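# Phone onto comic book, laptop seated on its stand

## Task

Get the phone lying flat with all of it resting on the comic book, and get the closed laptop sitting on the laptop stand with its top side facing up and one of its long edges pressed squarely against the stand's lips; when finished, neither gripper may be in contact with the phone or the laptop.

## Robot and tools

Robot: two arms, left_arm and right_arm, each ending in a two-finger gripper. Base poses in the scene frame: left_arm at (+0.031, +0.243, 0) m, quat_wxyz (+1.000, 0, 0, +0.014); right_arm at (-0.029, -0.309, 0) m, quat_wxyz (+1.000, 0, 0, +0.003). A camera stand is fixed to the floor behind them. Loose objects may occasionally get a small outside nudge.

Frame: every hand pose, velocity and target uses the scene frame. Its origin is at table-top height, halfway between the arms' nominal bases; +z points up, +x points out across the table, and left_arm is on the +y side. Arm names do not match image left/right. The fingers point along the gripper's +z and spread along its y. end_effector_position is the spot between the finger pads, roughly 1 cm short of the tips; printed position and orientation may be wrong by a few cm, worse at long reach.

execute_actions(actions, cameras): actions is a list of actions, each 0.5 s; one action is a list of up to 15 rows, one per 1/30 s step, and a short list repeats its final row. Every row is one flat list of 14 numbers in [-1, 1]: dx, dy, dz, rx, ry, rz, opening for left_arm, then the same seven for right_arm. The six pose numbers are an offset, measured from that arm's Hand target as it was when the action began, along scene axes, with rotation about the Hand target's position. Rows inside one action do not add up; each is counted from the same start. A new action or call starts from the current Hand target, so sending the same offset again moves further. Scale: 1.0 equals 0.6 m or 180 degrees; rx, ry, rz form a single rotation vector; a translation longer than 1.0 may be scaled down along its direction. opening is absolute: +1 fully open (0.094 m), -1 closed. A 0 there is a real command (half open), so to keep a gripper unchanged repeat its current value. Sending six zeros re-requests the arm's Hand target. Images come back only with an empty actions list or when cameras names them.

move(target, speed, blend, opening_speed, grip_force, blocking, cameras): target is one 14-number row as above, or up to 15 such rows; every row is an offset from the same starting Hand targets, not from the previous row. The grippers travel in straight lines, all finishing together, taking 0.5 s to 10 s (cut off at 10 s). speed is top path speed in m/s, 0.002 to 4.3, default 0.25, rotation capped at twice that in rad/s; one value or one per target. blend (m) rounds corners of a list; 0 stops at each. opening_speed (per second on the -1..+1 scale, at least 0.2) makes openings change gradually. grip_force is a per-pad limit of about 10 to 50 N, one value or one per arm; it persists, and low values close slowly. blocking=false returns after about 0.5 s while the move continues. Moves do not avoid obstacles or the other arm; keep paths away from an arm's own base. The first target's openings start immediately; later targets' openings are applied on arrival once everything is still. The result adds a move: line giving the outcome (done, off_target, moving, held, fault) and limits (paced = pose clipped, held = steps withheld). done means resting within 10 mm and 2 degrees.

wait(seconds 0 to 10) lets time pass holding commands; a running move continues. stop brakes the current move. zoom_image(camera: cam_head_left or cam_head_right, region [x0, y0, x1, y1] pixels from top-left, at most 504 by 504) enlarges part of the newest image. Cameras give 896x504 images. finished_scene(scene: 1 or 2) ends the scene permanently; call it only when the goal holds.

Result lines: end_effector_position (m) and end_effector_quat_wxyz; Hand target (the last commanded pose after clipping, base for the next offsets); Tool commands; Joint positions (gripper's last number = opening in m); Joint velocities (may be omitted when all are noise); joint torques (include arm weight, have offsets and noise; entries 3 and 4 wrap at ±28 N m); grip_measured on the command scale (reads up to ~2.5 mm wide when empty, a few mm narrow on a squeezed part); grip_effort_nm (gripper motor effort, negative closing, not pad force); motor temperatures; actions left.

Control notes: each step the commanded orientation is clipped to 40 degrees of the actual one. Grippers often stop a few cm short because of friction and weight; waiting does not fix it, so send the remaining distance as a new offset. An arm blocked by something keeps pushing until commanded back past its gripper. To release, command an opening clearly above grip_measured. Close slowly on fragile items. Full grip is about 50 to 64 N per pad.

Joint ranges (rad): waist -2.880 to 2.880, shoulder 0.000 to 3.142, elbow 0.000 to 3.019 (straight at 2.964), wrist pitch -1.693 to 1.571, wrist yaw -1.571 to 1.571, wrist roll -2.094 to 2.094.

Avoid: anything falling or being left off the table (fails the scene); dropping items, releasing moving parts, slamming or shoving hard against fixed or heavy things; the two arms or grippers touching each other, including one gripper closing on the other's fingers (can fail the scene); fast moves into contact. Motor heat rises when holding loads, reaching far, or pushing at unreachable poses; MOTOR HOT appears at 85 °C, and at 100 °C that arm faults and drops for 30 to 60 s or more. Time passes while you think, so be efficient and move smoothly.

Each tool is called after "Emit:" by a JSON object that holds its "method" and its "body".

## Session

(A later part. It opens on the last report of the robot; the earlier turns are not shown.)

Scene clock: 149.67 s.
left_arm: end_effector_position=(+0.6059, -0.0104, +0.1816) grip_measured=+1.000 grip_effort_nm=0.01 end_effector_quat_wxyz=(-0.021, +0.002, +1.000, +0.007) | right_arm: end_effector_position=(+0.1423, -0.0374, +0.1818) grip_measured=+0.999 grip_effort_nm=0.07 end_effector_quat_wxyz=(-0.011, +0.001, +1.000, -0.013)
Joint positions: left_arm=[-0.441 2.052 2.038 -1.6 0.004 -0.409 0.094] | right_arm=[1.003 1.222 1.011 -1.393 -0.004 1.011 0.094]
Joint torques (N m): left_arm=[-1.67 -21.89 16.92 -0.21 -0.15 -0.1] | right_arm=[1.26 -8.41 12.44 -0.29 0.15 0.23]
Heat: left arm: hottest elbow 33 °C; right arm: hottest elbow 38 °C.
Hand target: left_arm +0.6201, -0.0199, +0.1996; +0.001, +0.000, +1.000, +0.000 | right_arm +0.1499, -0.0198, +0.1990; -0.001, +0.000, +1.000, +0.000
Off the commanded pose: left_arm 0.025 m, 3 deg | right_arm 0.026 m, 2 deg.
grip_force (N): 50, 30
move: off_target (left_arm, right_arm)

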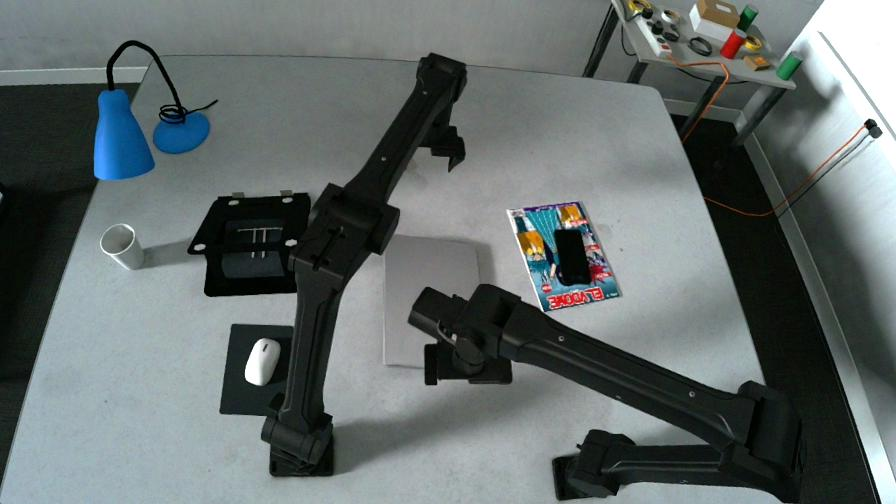

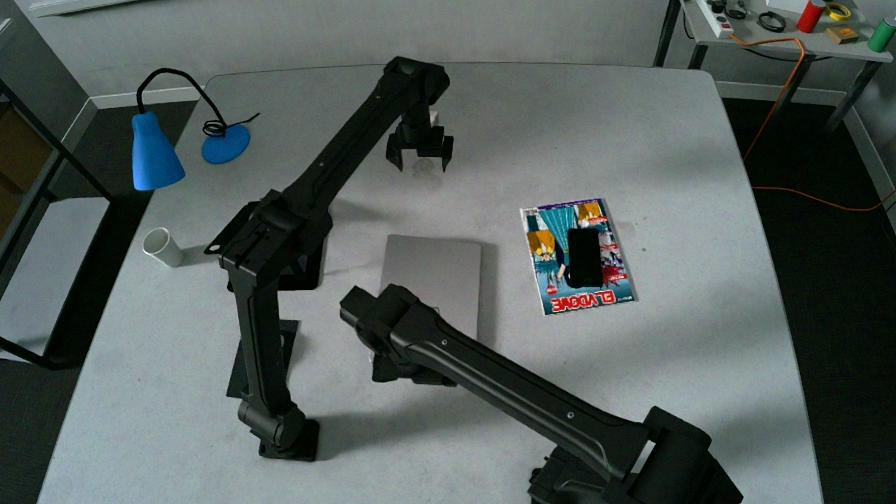

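Emit:
{"method": "move", "body": {"target": [0,-0.02,-0.27,0,0,0,1,0,0.02,-0.265,0,0,0,1], "cameras": ["all"], "speed": 0.15}}

Emit:
{"method": "zoom_image", "body": {"camera": "cam_head_left", "region": [360, 140, 560, 420]}}

Emit:
{"method": "zoom_image", "body": {"camera": "cam_head_right", "region": [320, 140, 520, 420]}}

Scene clock: 155.63 s.
left_arm: end_effector_position=(+0.6229, -0.0240, +0.0424) grip_measured=+1.000 grip_effort_nm=0.01 end_effector_quat_wxyz=(-0.001, -0.002, +1.000, -0.001) | right_arm: end_effector_position=(+0.1551, -0.0077, +0.0489) grip_measured=+0.999 grip_effort_nm=0.07 end_effector_quat_wxyz=(+0.002, +0.003, +1.000, +0.007)
Joint positions: left_arm=[-0.45 2.153 1.837 -1.255 0.004 -0.426 0.094] | right_arm=[1.018 1.431 0.823 -0.949 -0.003 1.029 0.094]
Joint torques (N m): left_arm=[-2.14 -22.95 9.58 0.64 -0.13 -0.07] | right_arm=[1.49 -10.4 6.19 0.51 0.16 0.25]
Heat: left arm: hottest elbow 34 °C; right arm: hottest elbow 38 °C.
Hand target: left_arm +0.6202, -0.0320, +0.0377; +0.001, +0.000, +1.000, -0.001 | right_arm +0.1500, -0.0079, +0.0401; -0.001, +0.000, +1.000, +0.000
Off the commanded pose: left_arm 0.010 m, 0 deg | right_arm 0.010 m, 1 deg.
grip_force (N): 50, 30
move: done

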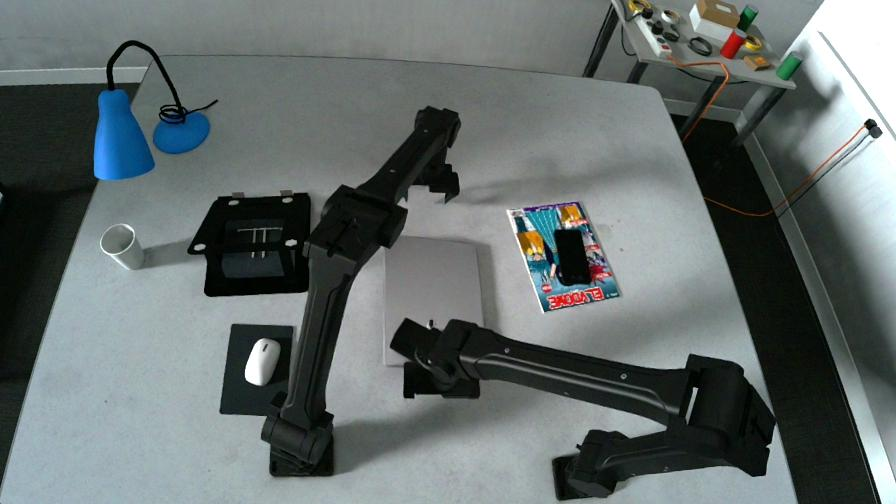

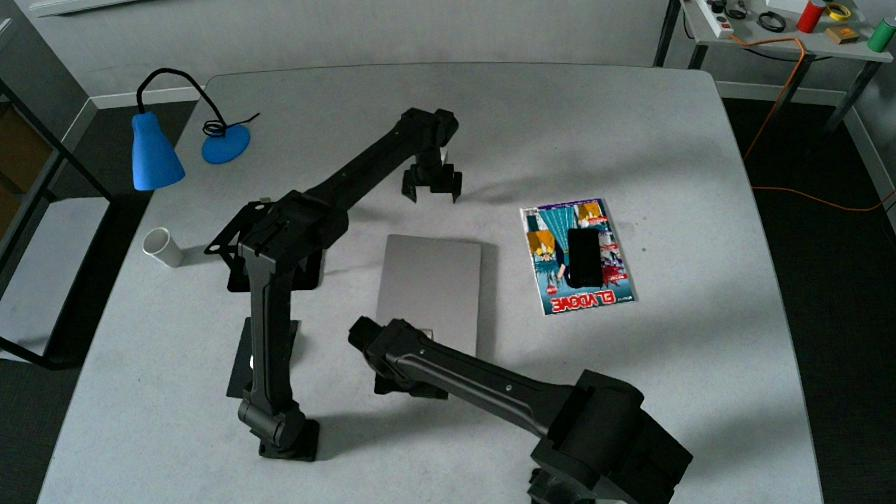

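Scaled by 1.800.

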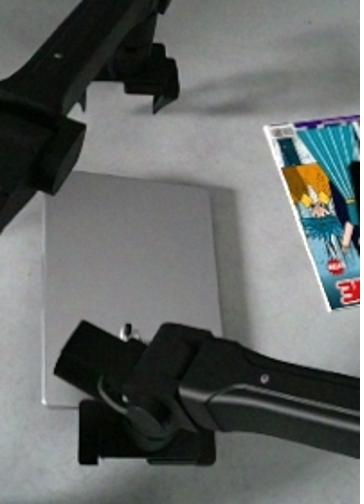

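Scaled by 1.800.

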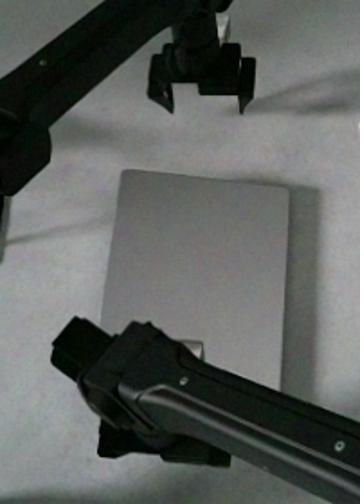

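Emit:
{"method": "move", "body": {"target": [[0,0,-0.034,0,0,0,1,0,-0.02,-0.045,0,0,0,1],[-0.125,0,-0.034,0,0,0,1,0.067,-0.02,-0.045,0,0,0,1]], "cameras": ["all"], "speed": 0.12}}

Emit:
{"method": "zoom_image", "body": {"camera": "cam_head_left", "region": [360, 180, 560, 420]}}

Emit:
{"method": "zoom_image", "body": {"camera": "cam_head_right", "region": [320, 180, 520, 420]}}

Scene clock: 163.17 s.
left_arm: end_effector_position=(+0.5516, -0.0269, +0.0144) grip_measured=+1.000 grip_effort_nm=0.01 end_effector_quat_wxyz=(-0.004, -0.002, +1.000, +0.000) | right_arm: end_effector_position=(+0.1746, -0.0315, +0.0123) grip_measured=+0.999 grip_effort_nm=0.06 end_effector_quat_wxyz=(-0.006, -0.004, +1.000, -0.005)
Joint positions: left_arm=[-0.505 2.029 1.544 -1.093 0.003 -0.481 0.094] | right_arm=[0.933 1.497 0.773 -0.861 -0.004 0.93 0.094]
Joint torques (N m): left_arm=[-2.26 -22.12 7.61 0.65 -0.17 -0.07] | right_arm=[-0.56 -9.47 9.16 0.2 0.18 0.13]
Heat: left arm: hottest elbow 33 °C; right arm: hottest elbow 37 °C.
Hand target: left_arm +0.5452, -0.0321, +0.0173; +0.001, +0.000, +1.000, -0.001 | right_arm +0.1902, -0.0198, +0.0131; -0.001, +0.000, +1.000, +0.000
Off the commanded pose: left_arm 0.009 m, 1 deg | right_arm 0.019 m, 1 deg.
grip_force (N): 50, 30
move: off_target (right_arm)

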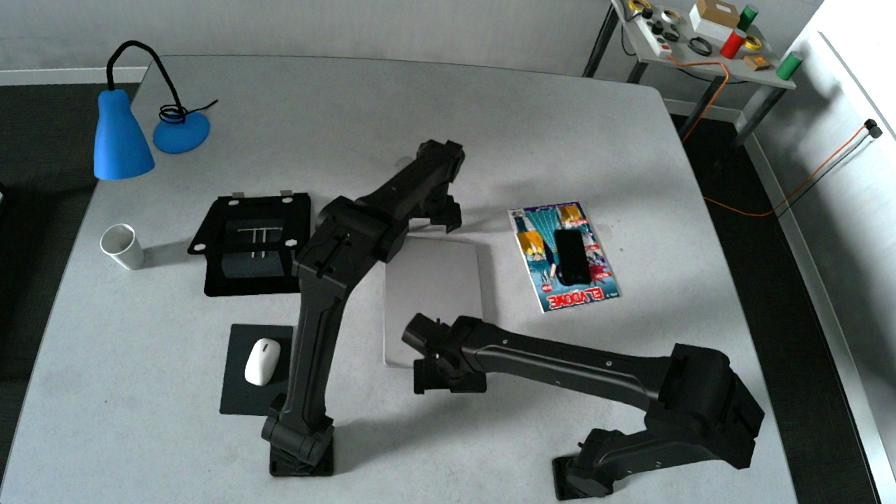

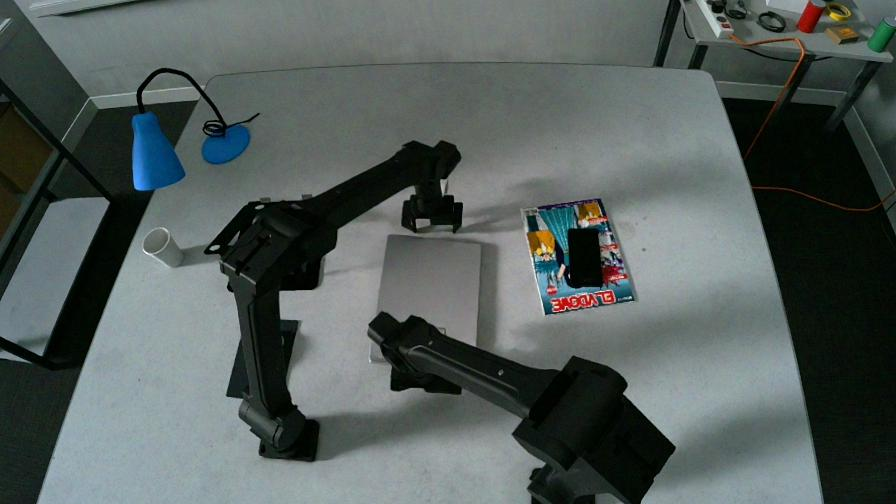

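Scaled by 2.100.

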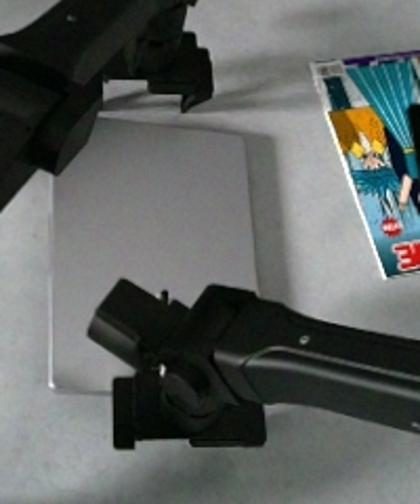

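Scaled by 2.100.

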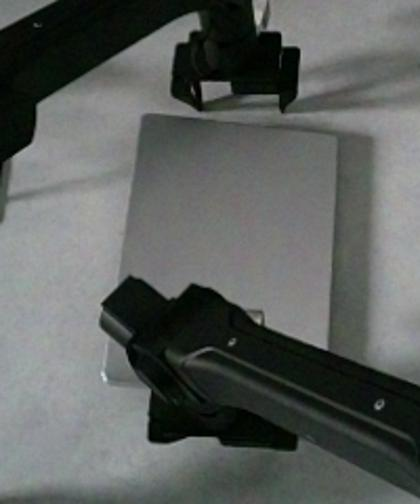

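Emit:
{"method": "move", "body": {"target": [-0.04,0,0.006,0,0,0,1,0.05,0.012,0.009,0,0,0,1], "cameras": ["all"], "speed": 0.08}}

Emit:
{"method": "zoom_image", "body": {"camera": "cam_head_left", "region": [360, 180, 560, 420]}}

Emit:
{"method": "zoom_image", "body": {"camera": "cam_head_right", "region": [320, 180, 520, 420]}}

Scene clock: 167.80 s.
left_arm: end_effector_position=(+0.5338, -0.0253, +0.0153) grip_measured=+1.000 grip_effort_nm=0.01 end_effector_quat_wxyz=(+0.001, -0.002, +1.000, +0.000) | right_arm: end_effector_position=(+0.1857, -0.0284, +0.0136) grip_measured=+0.999 grip_effort_nm=0.06 end_effector_quat_wxyz=(-0.020, -0.034, +0.999, -0.011)
Joint positions: left_arm=[-0.518 1.984 1.474 -1.057 -0.001 -0.493 0.094] | right_arm=[0.906 1.533 0.818 -0.898 -0.017 0.844 0.094]
Joint torques (N m): left_arm=[-3.37 -22.83 7.13 0.31 0 -0.12] | right_arm=[-2.26 -9.64 10.99 0.44 0.64 0.43]
Heat: left arm: hottest elbow 33 °C; right arm: hottest elbow 38 °C.
Hand target: left_arm +0.5211, -0.0319, +0.0208; +0.001, +0.000, +1.000, +0.000 | right_arm +0.2201, -0.0127, +0.0184; -0.001, +0.000, +1.000, +0.000
Off the commanded pose: left_arm 0.015 m, 0 deg | right_arm 0.038 m, 5 deg.
grip_force (N): 50, 30
move: off_target (left_arm, right_arm)

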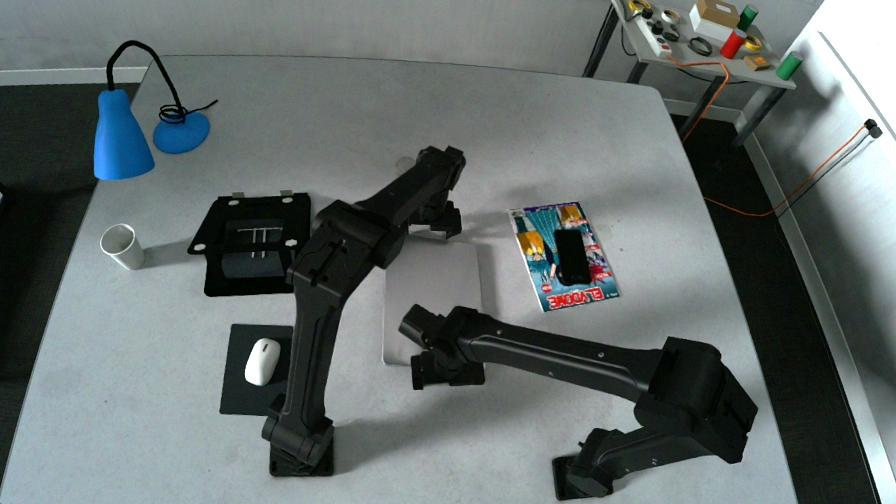

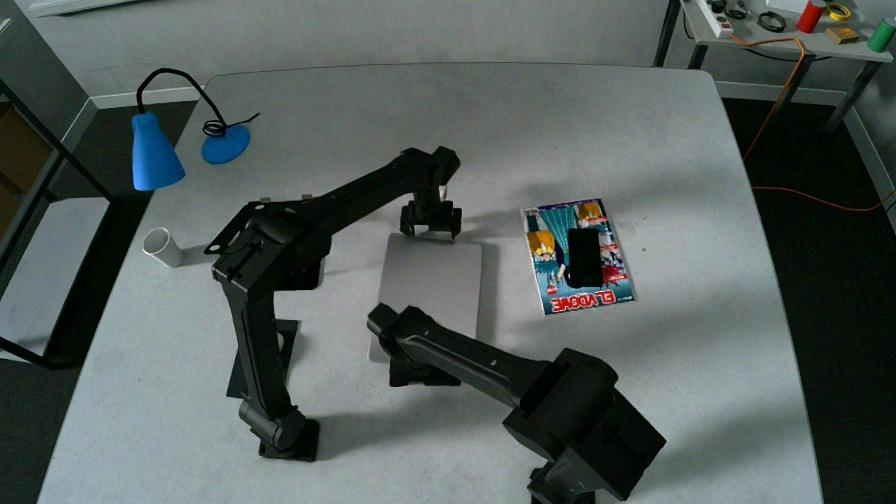

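Scaled by 2.100.

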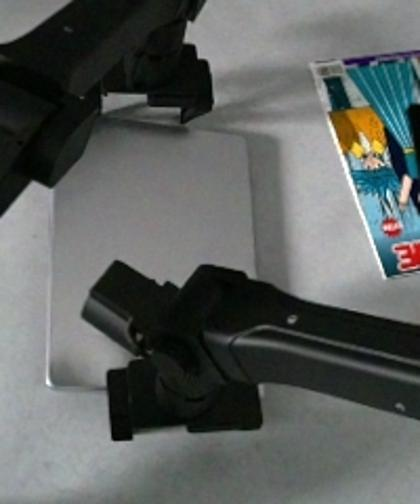

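Scaled by 2.100.

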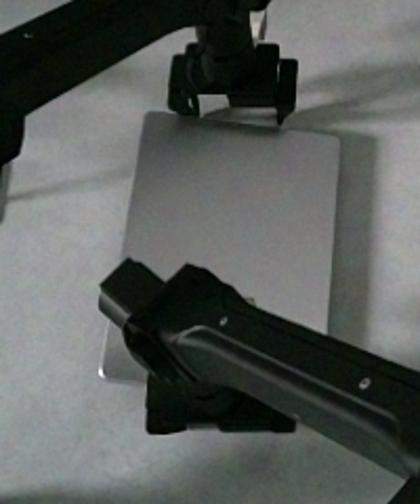

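Emit:
{"method": "move", "body": {"target": [[-0.022,0.129,0,0,0,0.125,1,0.0055,-0.0997,0,0,0,0.125,1],[-0.081,0.223,0,0,0,0.25,1,0.058,-0.172,0,0,0,0.25,1],[-0.168,0.288,0,0,0,0.375,1,0.1375,-0.218,0,0,0,0.375,1],[-0.2685,0.3165,0,0,0,0.5,1,0.233,-0.229,0,0,0,0.5,1]], "cameras": ["all"], "speed": 0.12, "blend": [0.02,0.02,0.02,0]}}

Scene clock: 182.20 s.
left_arm: end_effector_position=(+0.3606, +0.1672, +0.0213) grip_measured=+1.000 grip_effort_nm=0.03 end_effector_quat_wxyz=(-0.004, +0.691, -0.722, -0.016) | right_arm: end_effector_position=(+0.3412, -0.1676, +0.0137) grip_measured=+0.999 grip_effort_nm=0.04 end_effector_quat_wxyz=(+0.015, +0.693, -0.720, +0.008)
Joint positions: left_arm=[-0.264 1.469 0.772 -0.896 -0.024 -1.763 0.094] | right_arm=[0.373 1.619 0.926 -0.901 0.025 -1.154 0.094]
Joint torques (N m): left_arm=[-2.73 -11.93 6.98 1.06 0.87 -0.53] | right_arm=[1.38 -12.04 10.22 -0.03 -0.82 -0.09]
Heat: left arm: hottest elbow 32 °C; right arm: hottest elbow 38 °C.
Hand target: left_arm +0.3601, +0.1579, +0.0208; -0.001, +0.707, -0.707, +0.000 | right_arm +0.3600, -0.1500, +0.0185; +0.000, +0.707, -0.707, +0.001
Off the commanded pose: left_arm 0.009 m, 3 deg | right_arm 0.026 m, 3 deg.
grip_force (N): 50, 30
move: off_target (left_arm, right_arm)

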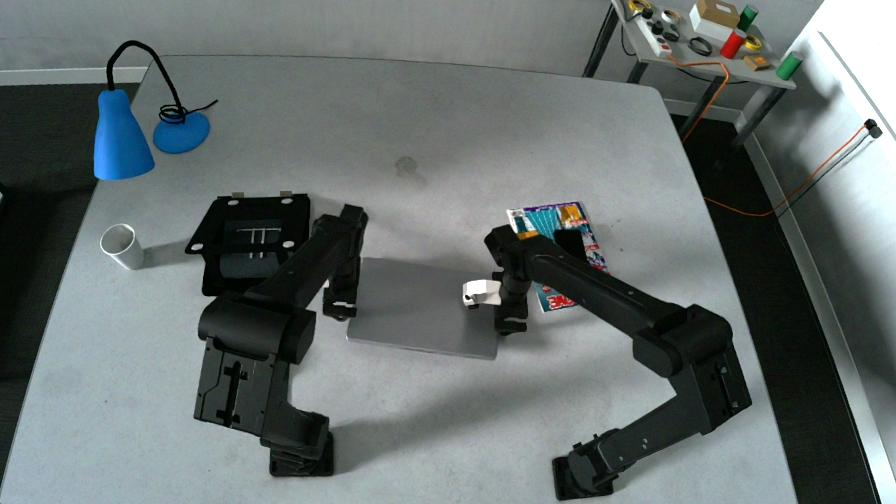

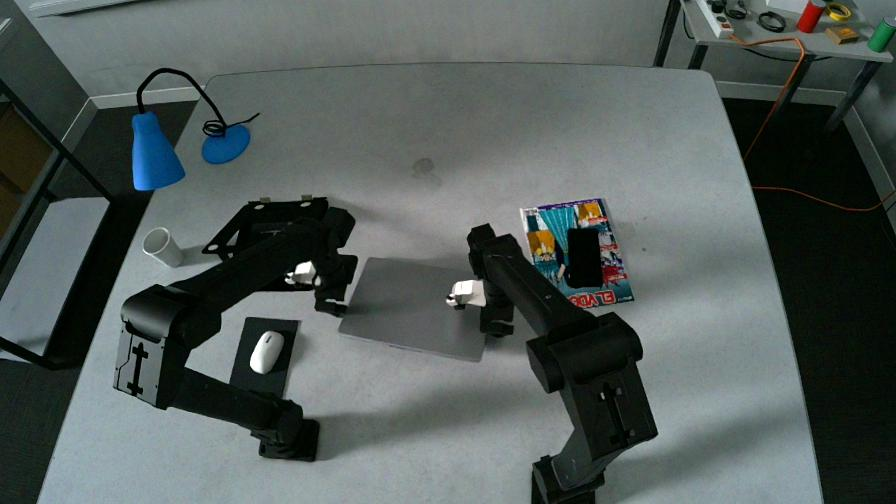

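Emit:
{"method": "move", "body": {"target": [[-0.015,-0.04,0,0,0,0.03,1,0.02,0.045,0,0,0,0.03,1],[-0.015,-0.04,0.1,0,0,0.03,1,0.02,0.045,0.1,0,0,0.03,1]], "cameras": ["all"], "speed": 0.08}}

Emit:
{"method": "zoom_image", "body": {"camera": "cam_head_left", "region": [300, 190, 560, 400]}}

Emit:
{"method": "zoom_image", "body": {"camera": "cam_head_right", "region": [300, 190, 560, 400]}}

Scene clock: 191.53 s.
left_arm: end_effector_position=(+0.3285, +0.1459, +0.0580) grip_measured=+1.000 grip_effort_nm=0.03 end_effector_quat_wxyz=(+0.012, +0.740, -0.672, -0.028) | right_arm: end_effector_position=(+0.3540, -0.1355, +0.0578) grip_measured=+0.999 grip_effort_nm=0.03 end_effector_quat_wxyz=(+0.024, +0.739, -0.673, -0.009)
Joint positions: left_arm=[-0.342 1.36 0.779 -1.051 -0.001 -1.981 0.094] | right_arm=[0.423 1.618 1.067 -1.07 0.002 -1.235 0.094]
Joint torques (N m): left_arm=[-3.02 -11.22 14 -0.12 -0.01 -0.11] | right_arm=[1.2 -16.44 10.5 -0.32 -0.07 0.22]
Heat: left arm: hottest elbow 31 °C; right arm: hottest elbow 38 °C.
Hand target: left_arm +0.3512, +0.1339, +0.0809; -0.001, +0.739, -0.673, +0.000 | right_arm +0.3720, -0.1230, +0.0785; +0.000, +0.739, -0.673, +0.001
Off the commanded pose: left_arm 0.034 m, 4 deg | right_arm 0.030 m, 3 deg.
grip_force (N): 50, 30
move: off_target (left_arm, right_arm)

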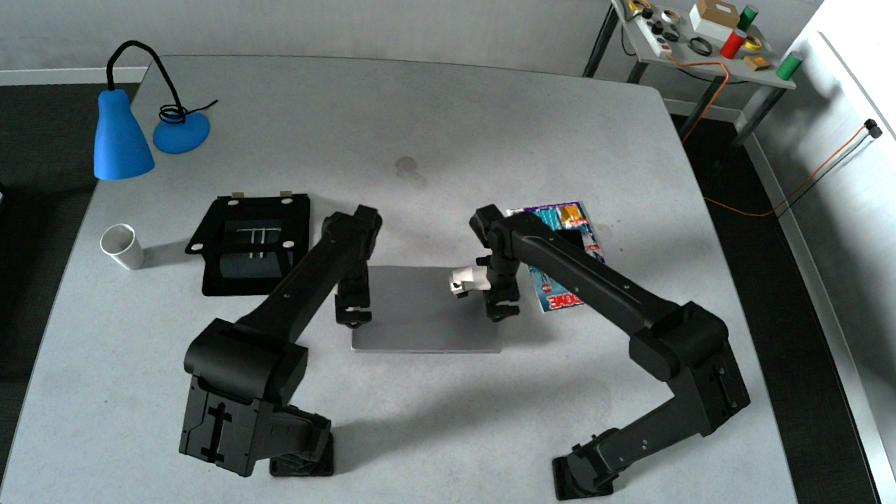

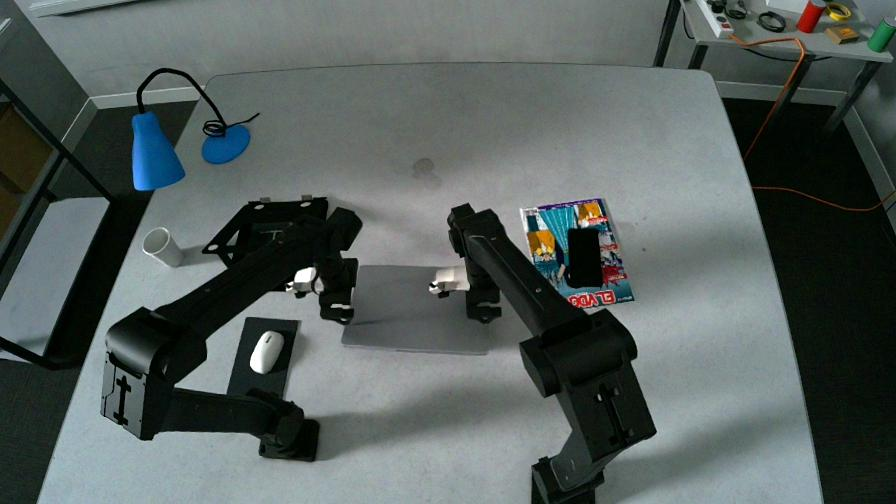

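Scaled by 1.938.

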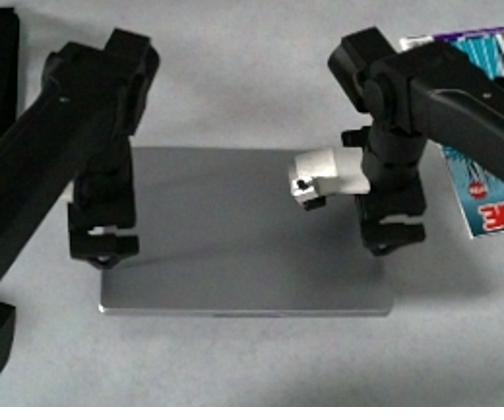

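Scaled by 1.938.

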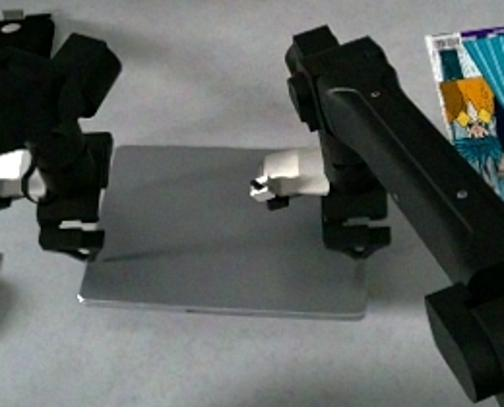

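Emit:
{"method": "move", "body": {"target": [[0,0.02,0.07,0,0,0,1,0,-0.02,0.07,0,0,0,1],[0,0.16,0.07,-0.11,0,-0.017,1,-0.035,-0.162,0.07,0.11,0,-0.017,1],[0,0.16,-0.109,-0.11,0,-0.017,1,-0.035,-0.162,-0.106,0.11,0,-0.017,1]], "cameras": ["all"], "speed": 0.2, "blend": [0.01,0.01,0]}}

Emit:
{"method": "zoom_image", "body": {"camera": "cam_head_left", "region": [300, 190, 560, 400]}}

Emit:
{"method": "zoom_image", "body": {"camera": "cam_head_right", "region": [300, 190, 560, 400]}}

Scene clock: 207.77 s.
left_arm: end_effector_position=(+0.3512, +0.2266, +0.0190) grip_measured=+1.000 grip_effort_nm=0.03 end_effector_quat_wxyz=(+0.126, +0.709, -0.684, +0.113) | right_arm: end_effector_position=(+0.3514, -0.2170, +0.0223) grip_measured=+0.999 grip_effort_nm=0.03 end_effector_quat_wxyz=(-0.129, +0.711, -0.682, -0.112)
Joint positions: left_arm=[0.102 1.461 0.721 -0.89 0.336 -1.465 0.094] | right_arm=[0.085 1.562 0.849 -0.809 -0.34 -1.515 0.094]
Joint torques (N m): left_arm=[-0.38 -9.64 7.09 0.5 0.21 0.1] | right_arm=[-0.15 -12.28 5.68 0.58 -0.32 0.08]
Heat: left arm: hottest elbow 33 °C; right arm: hottest elbow 37 °C.
Hand target: left_arm +0.3512, +0.2300, +0.0154; +0.126, +0.710, -0.683, +0.116 | right_arm +0.3510, -0.2203, +0.0149; -0.127, +0.710, -0.683, -0.115
Off the commanded pose: left_arm 0.005 m, 0 deg | right_arm 0.008 m, 0 deg.
grip_force (N): 50, 30
move: done

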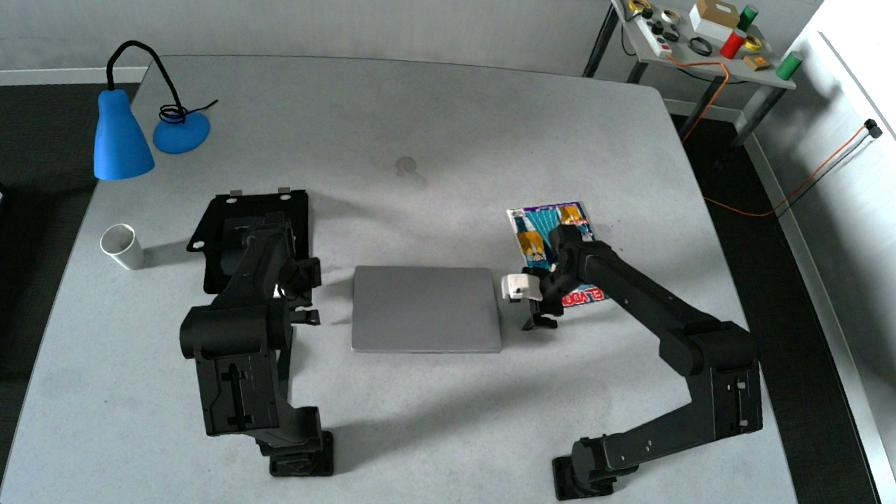

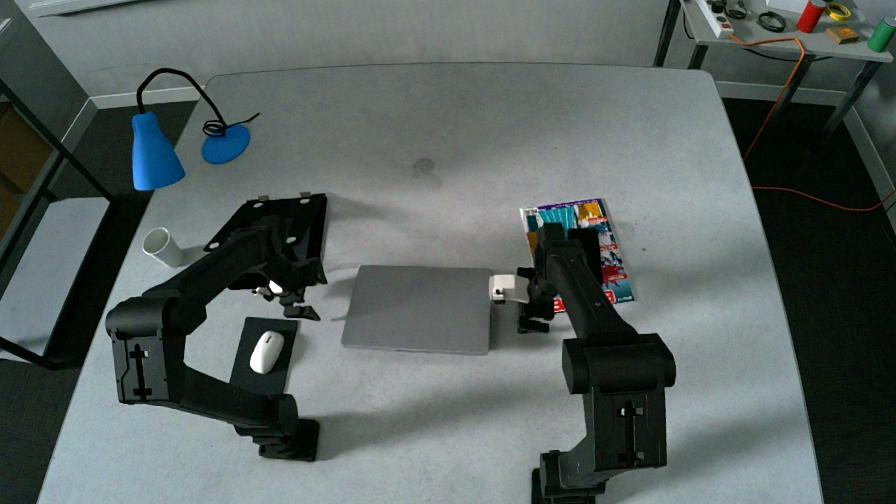

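Scaled by 1.938.

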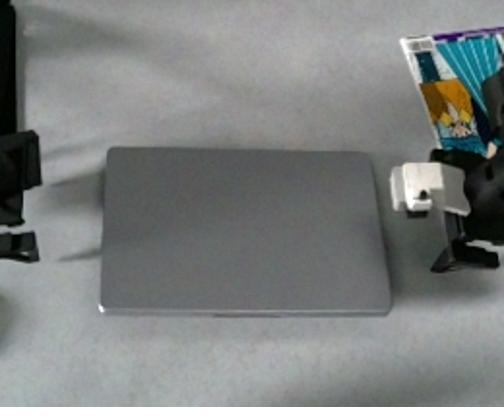

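Scaled by 1.938.

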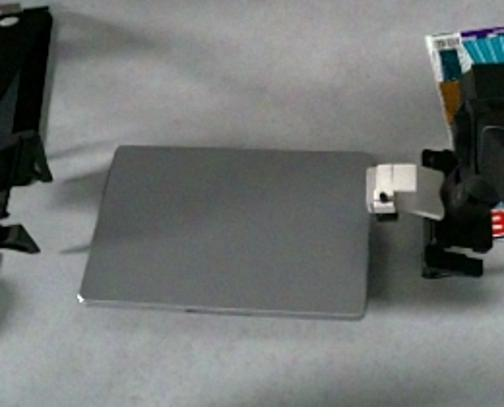

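Emit:
{"method": "move", "body": {"target": [[0,0,-0.011,0,0,0,1,0,0,-0.016,0,0,0,1],[0,-0.158,-0.011,0,0,0,1,0,0.142,-0.016,0,0,0,1]], "cameras": ["all"], "speed": 0.07}}

Emit:
{"method": "zoom_image", "body": {"camera": "cam_head_left", "region": [300, 190, 560, 400]}}

Emit:
{"method": "zoom_image", "body": {"camera": "cam_head_right", "region": [300, 190, 560, 400]}}

Scene clock: 213.70 s.
left_arm: end_effector_position=(+0.3593, +0.1575, +0.0122) grip_measured=+1.000 grip_effort_nm=0.03 end_effector_quat_wxyz=(+0.114, +0.711, -0.684, +0.113) | right_arm: end_effector_position=(+0.3502, -0.1584, +0.0138) grip_measured=+0.999 grip_effort_nm=0.03 end_effector_quat_wxyz=(-0.127, +0.709, -0.686, -0.105)
Joint positions: left_arm=[-0.119 1.466 0.706 -0.776 0.321 -1.705 0.094] | right_arm=[0.243 1.585 0.849 -0.725 -0.314 -1.339 0.094]
Joint torques (N m): left_arm=[-5.66 -10.93 6.15 0.91 0.94 -0.52] | right_arm=[4.07 -11.11 7.23 1.1 -0.65 0.58]
Heat: left arm: hottest elbow 33 °C; right arm: hottest elbow 37 °C.
Hand target: left_arm +0.3512, +0.1352, +0.0089; +0.127, +0.710, -0.683, +0.116 | right_arm +0.3509, -0.1350, +0.0053; -0.127, +0.710, -0.683, -0.115
Off the commanded pose: left_arm 0.024 m, 1 deg | right_arm 0.025 m, 1 deg.
grip_force (N): 50, 30
move: off_target (left_arm, right_arm)

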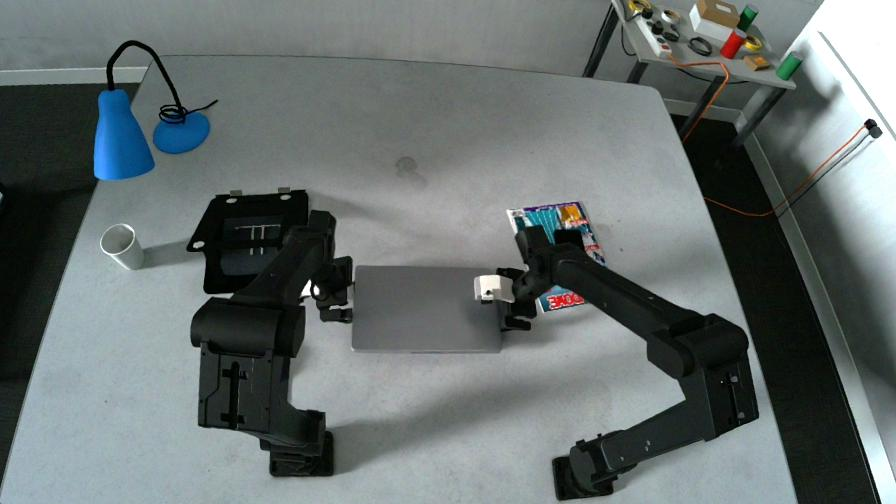

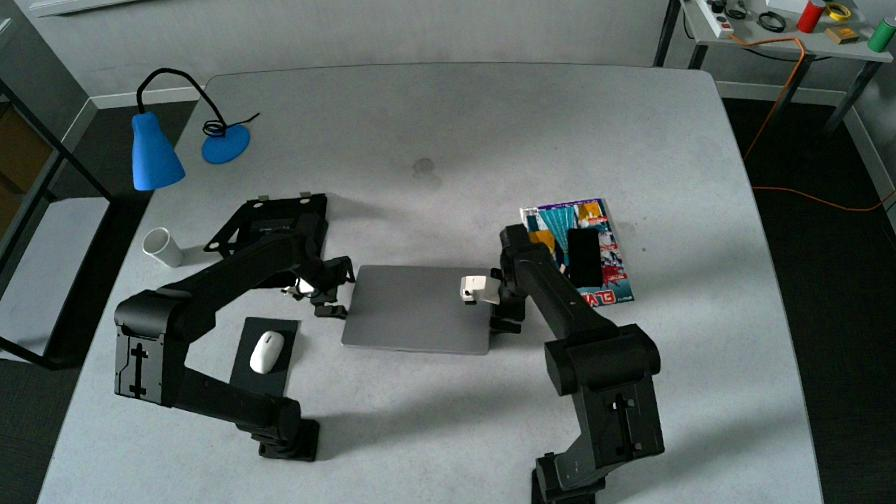

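Scaled by 1.938.

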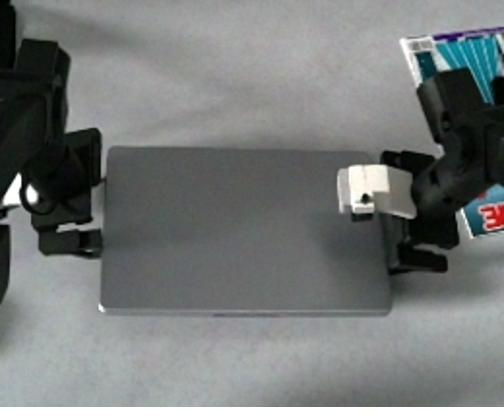

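Scaled by 1.938.

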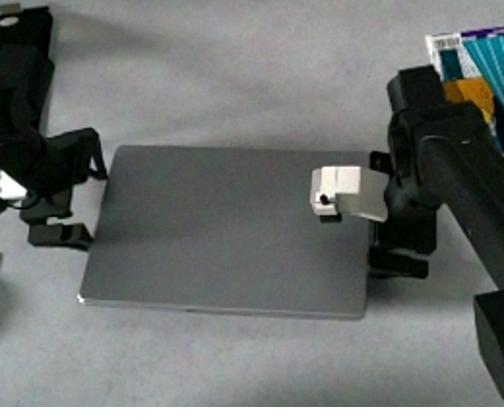

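Emit:
{"method": "move", "body": {"target": [[0,-0.055,0,0,0,0,1,0,0.055,0,0,0,0,1],[0,-0.06,0.1,0,0,0,1,0,0.06,0.1,0,0,0,1]], "cameras": ["all"], "speed": 0.07}}

Emit:
{"method": "zoom_image", "body": {"camera": "cam_head_left", "region": [300, 190, 560, 400]}}

Emit:
{"method": "zoom_image", "body": {"camera": "cam_head_right", "region": [300, 190, 560, 400]}}

Scene clock: 218.80 s.
left_arm: end_effector_position=(+0.3302, +0.1486, +0.0336) grip_measured=+1.000 grip_effort_nm=0.03 end_effector_quat_wxyz=(+0.114, +0.710, -0.692, +0.068) | right_arm: end_effector_position=(+0.3190, -0.1630, +0.0200) grip_measured=+0.999 grip_effort_nm=0.03 end_effector_quat_wxyz=(-0.060, +0.708, -0.695, -0.110)
Joint positions: left_arm=[-0.186 1.385 0.706 -0.914 0.265 -1.752 0.094] | right_arm=[0.279 1.557 0.852 -0.868 -0.252 -1.305 0.094]
Joint torques (N m): left_arm=[-8.06 -12.45 13.93 -0.21 3.16 -1.02] | right_arm=[6.83 -16.56 12.79 0.35 -2.75 0.91]
Heat: left arm: hottest elbow 33 °C; right arm: hottest elbow 37 °C.
Hand target: left_arm +0.3512, +0.0992, +0.0689; +0.126, +0.710, -0.683, +0.116 | right_arm +0.3510, -0.0990, +0.0653; -0.127, +0.710, -0.683, -0.115
Off the commanded pose: left_arm 0.064 m, 6 deg | right_arm 0.085 m, 8 deg.
grip_force (N): 50, 30
move: off_target (left_arm, right_arm)

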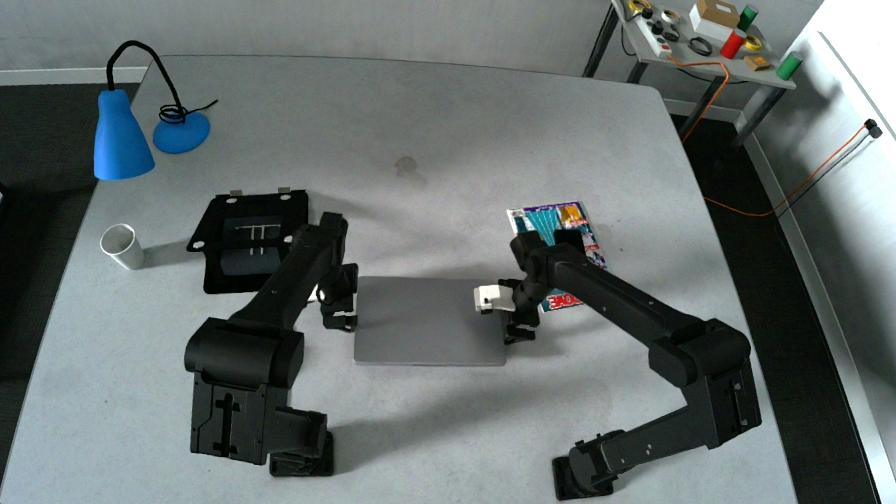

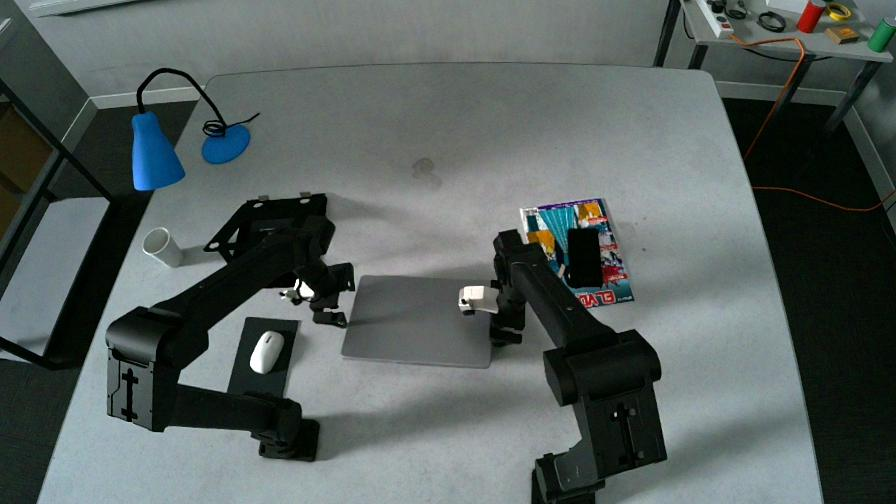

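Scaled by 1.938.

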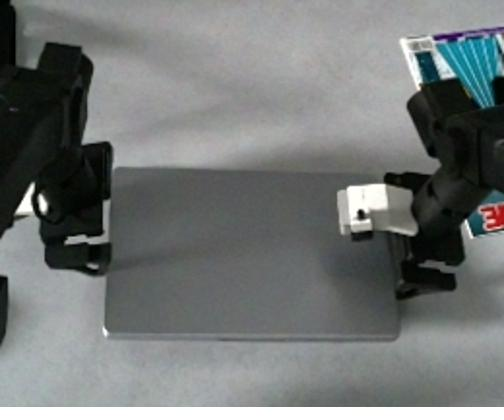

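Scaled by 1.938.

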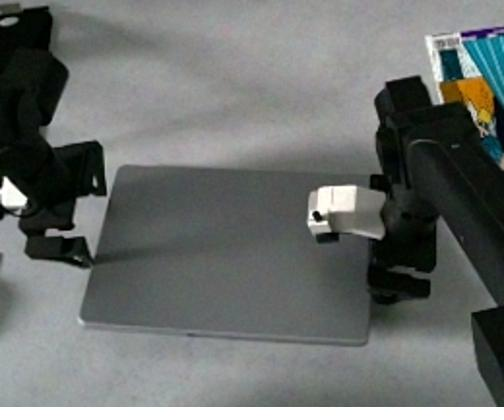

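Emit:
{"method": "move", "body": {"target": [0.04,0,0.1,0,0,0,1,0.05,0,0.15,0,0,0,1], "cameras": ["all"], "speed": 0.07}}

Emit:
{"method": "zoom_image", "body": {"camera": "cam_head_left", "region": [300, 190, 560, 400]}}

Emit:
{"method": "zoom_image", "body": {"camera": "cam_head_right", "region": [300, 190, 560, 400]}}

Scene clock: 224.47 s.
left_arm: end_effector_position=(+0.3523, +0.1063, +0.1038) grip_measured=+1.000 grip_effort_nm=0.03 end_effector_quat_wxyz=(+0.143, +0.713, -0.680, +0.091) | right_arm: end_effector_position=(+0.3610, -0.1036, +0.1352) grip_measured=+0.999 grip_effort_nm=0.03 end_effector_quat_wxyz=(-0.108, +0.713, -0.682, -0.125)
Joint positions: left_arm=[-0.262 1.337 0.868 -1.086 0.34 -1.854 0.094] | right_arm=[0.357 1.493 1.118 -1.104 -0.32 -1.238 0.094]
Joint torques (N m): left_arm=[-1.73 -11.46 15.08 -0.14 0 -0.12] | right_arm=[0.15 -14.04 11.84 -0.02 -0.16 0.2]
Motor temperatures (°C): left_arm=[23 28 33 24 32 24 27] | right_arm=[27 35 38 25 28 24 25]
Heat: left arm: hottest elbow 33 °C; right arm: hottest elbow 38 °C.
Hand target: left_arm +0.3751, +0.0991, +0.1288; +0.127, +0.710, -0.683, +0.116 | right_arm +0.3811, -0.0991, +0.1552; -0.127, +0.710, -0.683, -0.115
Off the commanded pose: left_arm 0.035 m, 3 deg | right_arm 0.029 m, 2 deg.
grip_force (N): 50, 30
move: off_target (left_arm, right_arm)

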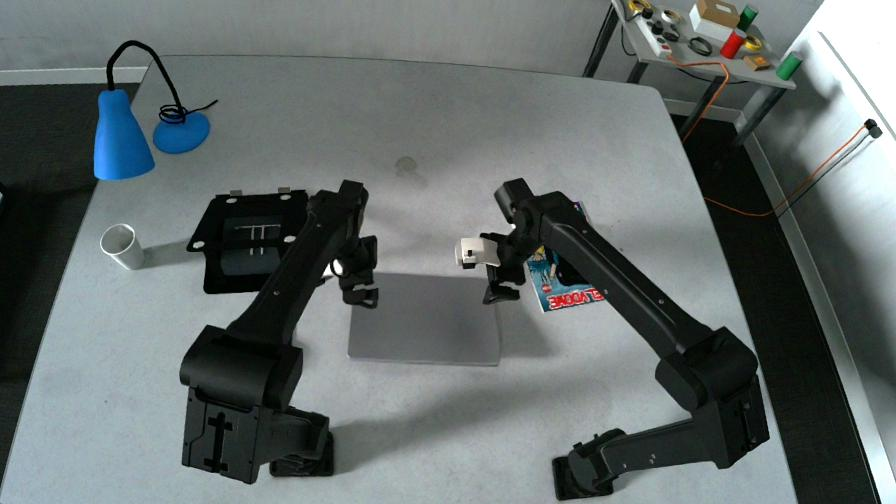

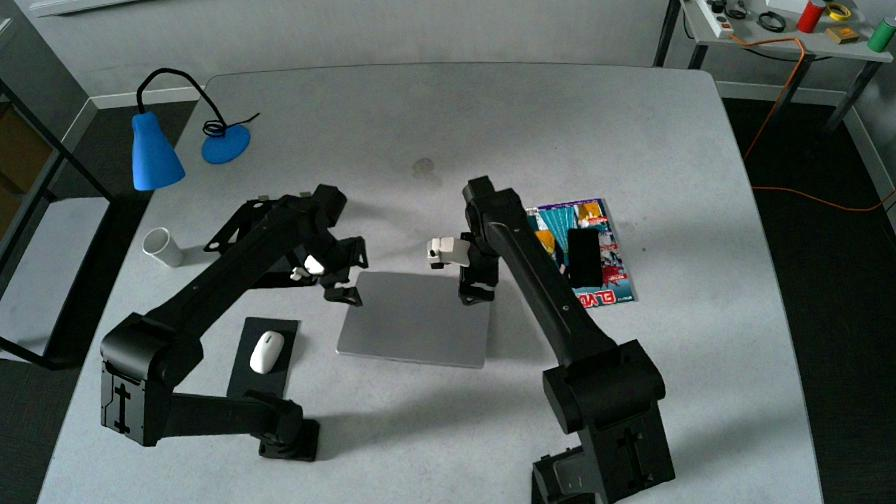

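Scaled by 1.938.

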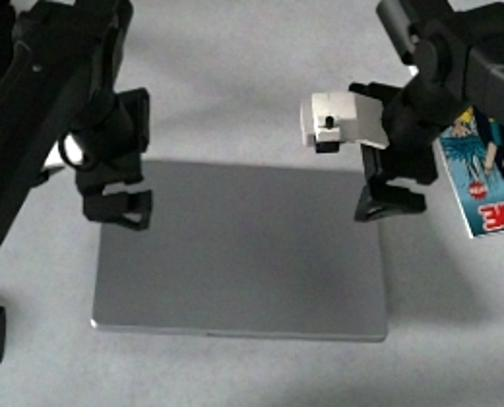

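Scaled by 1.938.

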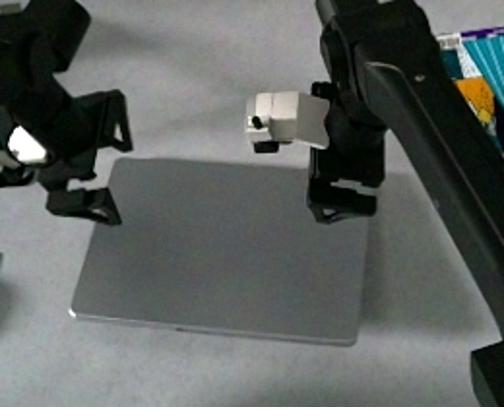

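Emit:
{"method": "move", "body": {"target": [[-0.083,0.2,0,0,0,0,1,-0.0935,-0.2015,0,0,0,0,1],[-0.083,0.2,-0.185,0,0,0,1,-0.0935,-0.2015,-0.228,0,0,0,1],[-0.083,0.076,-0.185,0,0,0,1,-0.0935,-0.076,-0.228,0,0,0,1],[0.091,0.043,-0.185,0,0,0,1,0.0815,-0.11,-0.228,0,0,0,1]], "cameras": ["all"], "speed": [0.25,0.15,0.08,0.1], "blend": [0.02,0.01,0.005,0]}}

Scene clock: 245.73 s.
left_arm: end_effector_position=(+0.4085, +0.1441, +0.0139) grip_measured=+1.000 grip_effort_nm=0.03 end_effector_quat_wxyz=(+0.124, +0.710, -0.684, +0.107) | right_arm: end_effector_position=(+0.4069, -0.1695, +0.0155) grip_measured=+0.999 grip_effort_nm=0.03 end_effector_quat_wxyz=(-0.117, +0.712, -0.682, -0.117)
Joint positions: left_arm=[-0.139 1.592 0.86 -0.82 0.329 -1.721 0.094] | right_arm=[0.184 1.718 1.034 -0.829 -0.328 -1.415 0.094]
Joint torques (N m): left_arm=[-4.19 -10.64 12.78 0.44 0.68 -0.37] | right_arm=[0.32 -13.92 10.5 0.24 -0.52 0.27]
Heat: left arm: hottest elbow 34 °C; right arm: hottest elbow 39 °C.
Hand target: left_arm +0.4297, +0.1249, +0.0179; +0.127, +0.710, -0.683, +0.116 | right_arm +0.4299, -0.1651, +0.0184; -0.127, +0.710, -0.683, -0.115
Off the commanded pose: left_arm 0.029 m, 1 deg | right_arm 0.024 m, 1 deg.
grip_force (N): 50, 30
move: off_target (left_arm, right_arm)

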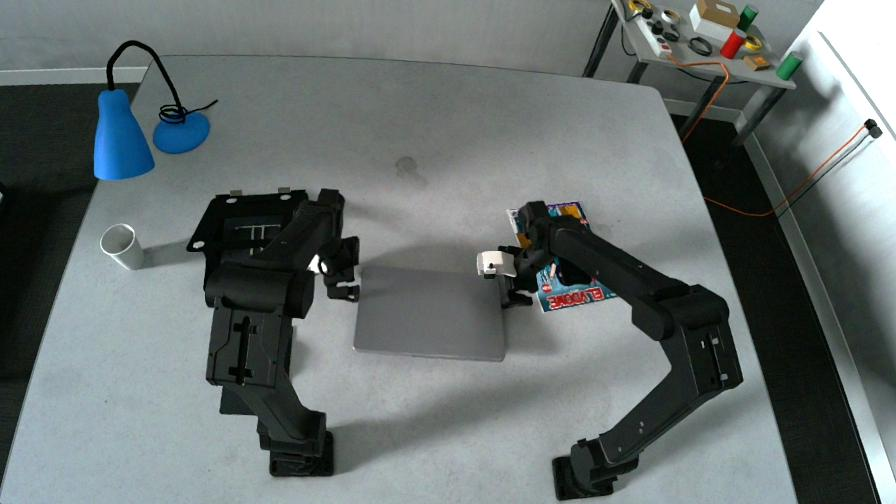

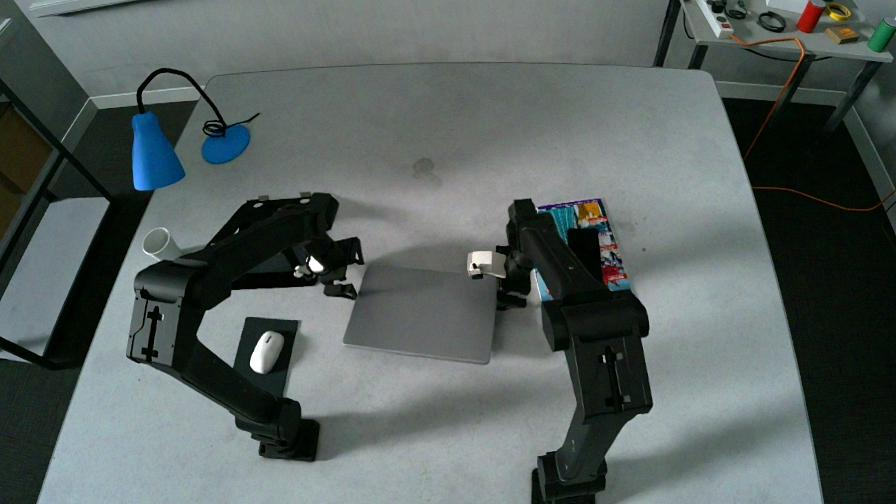

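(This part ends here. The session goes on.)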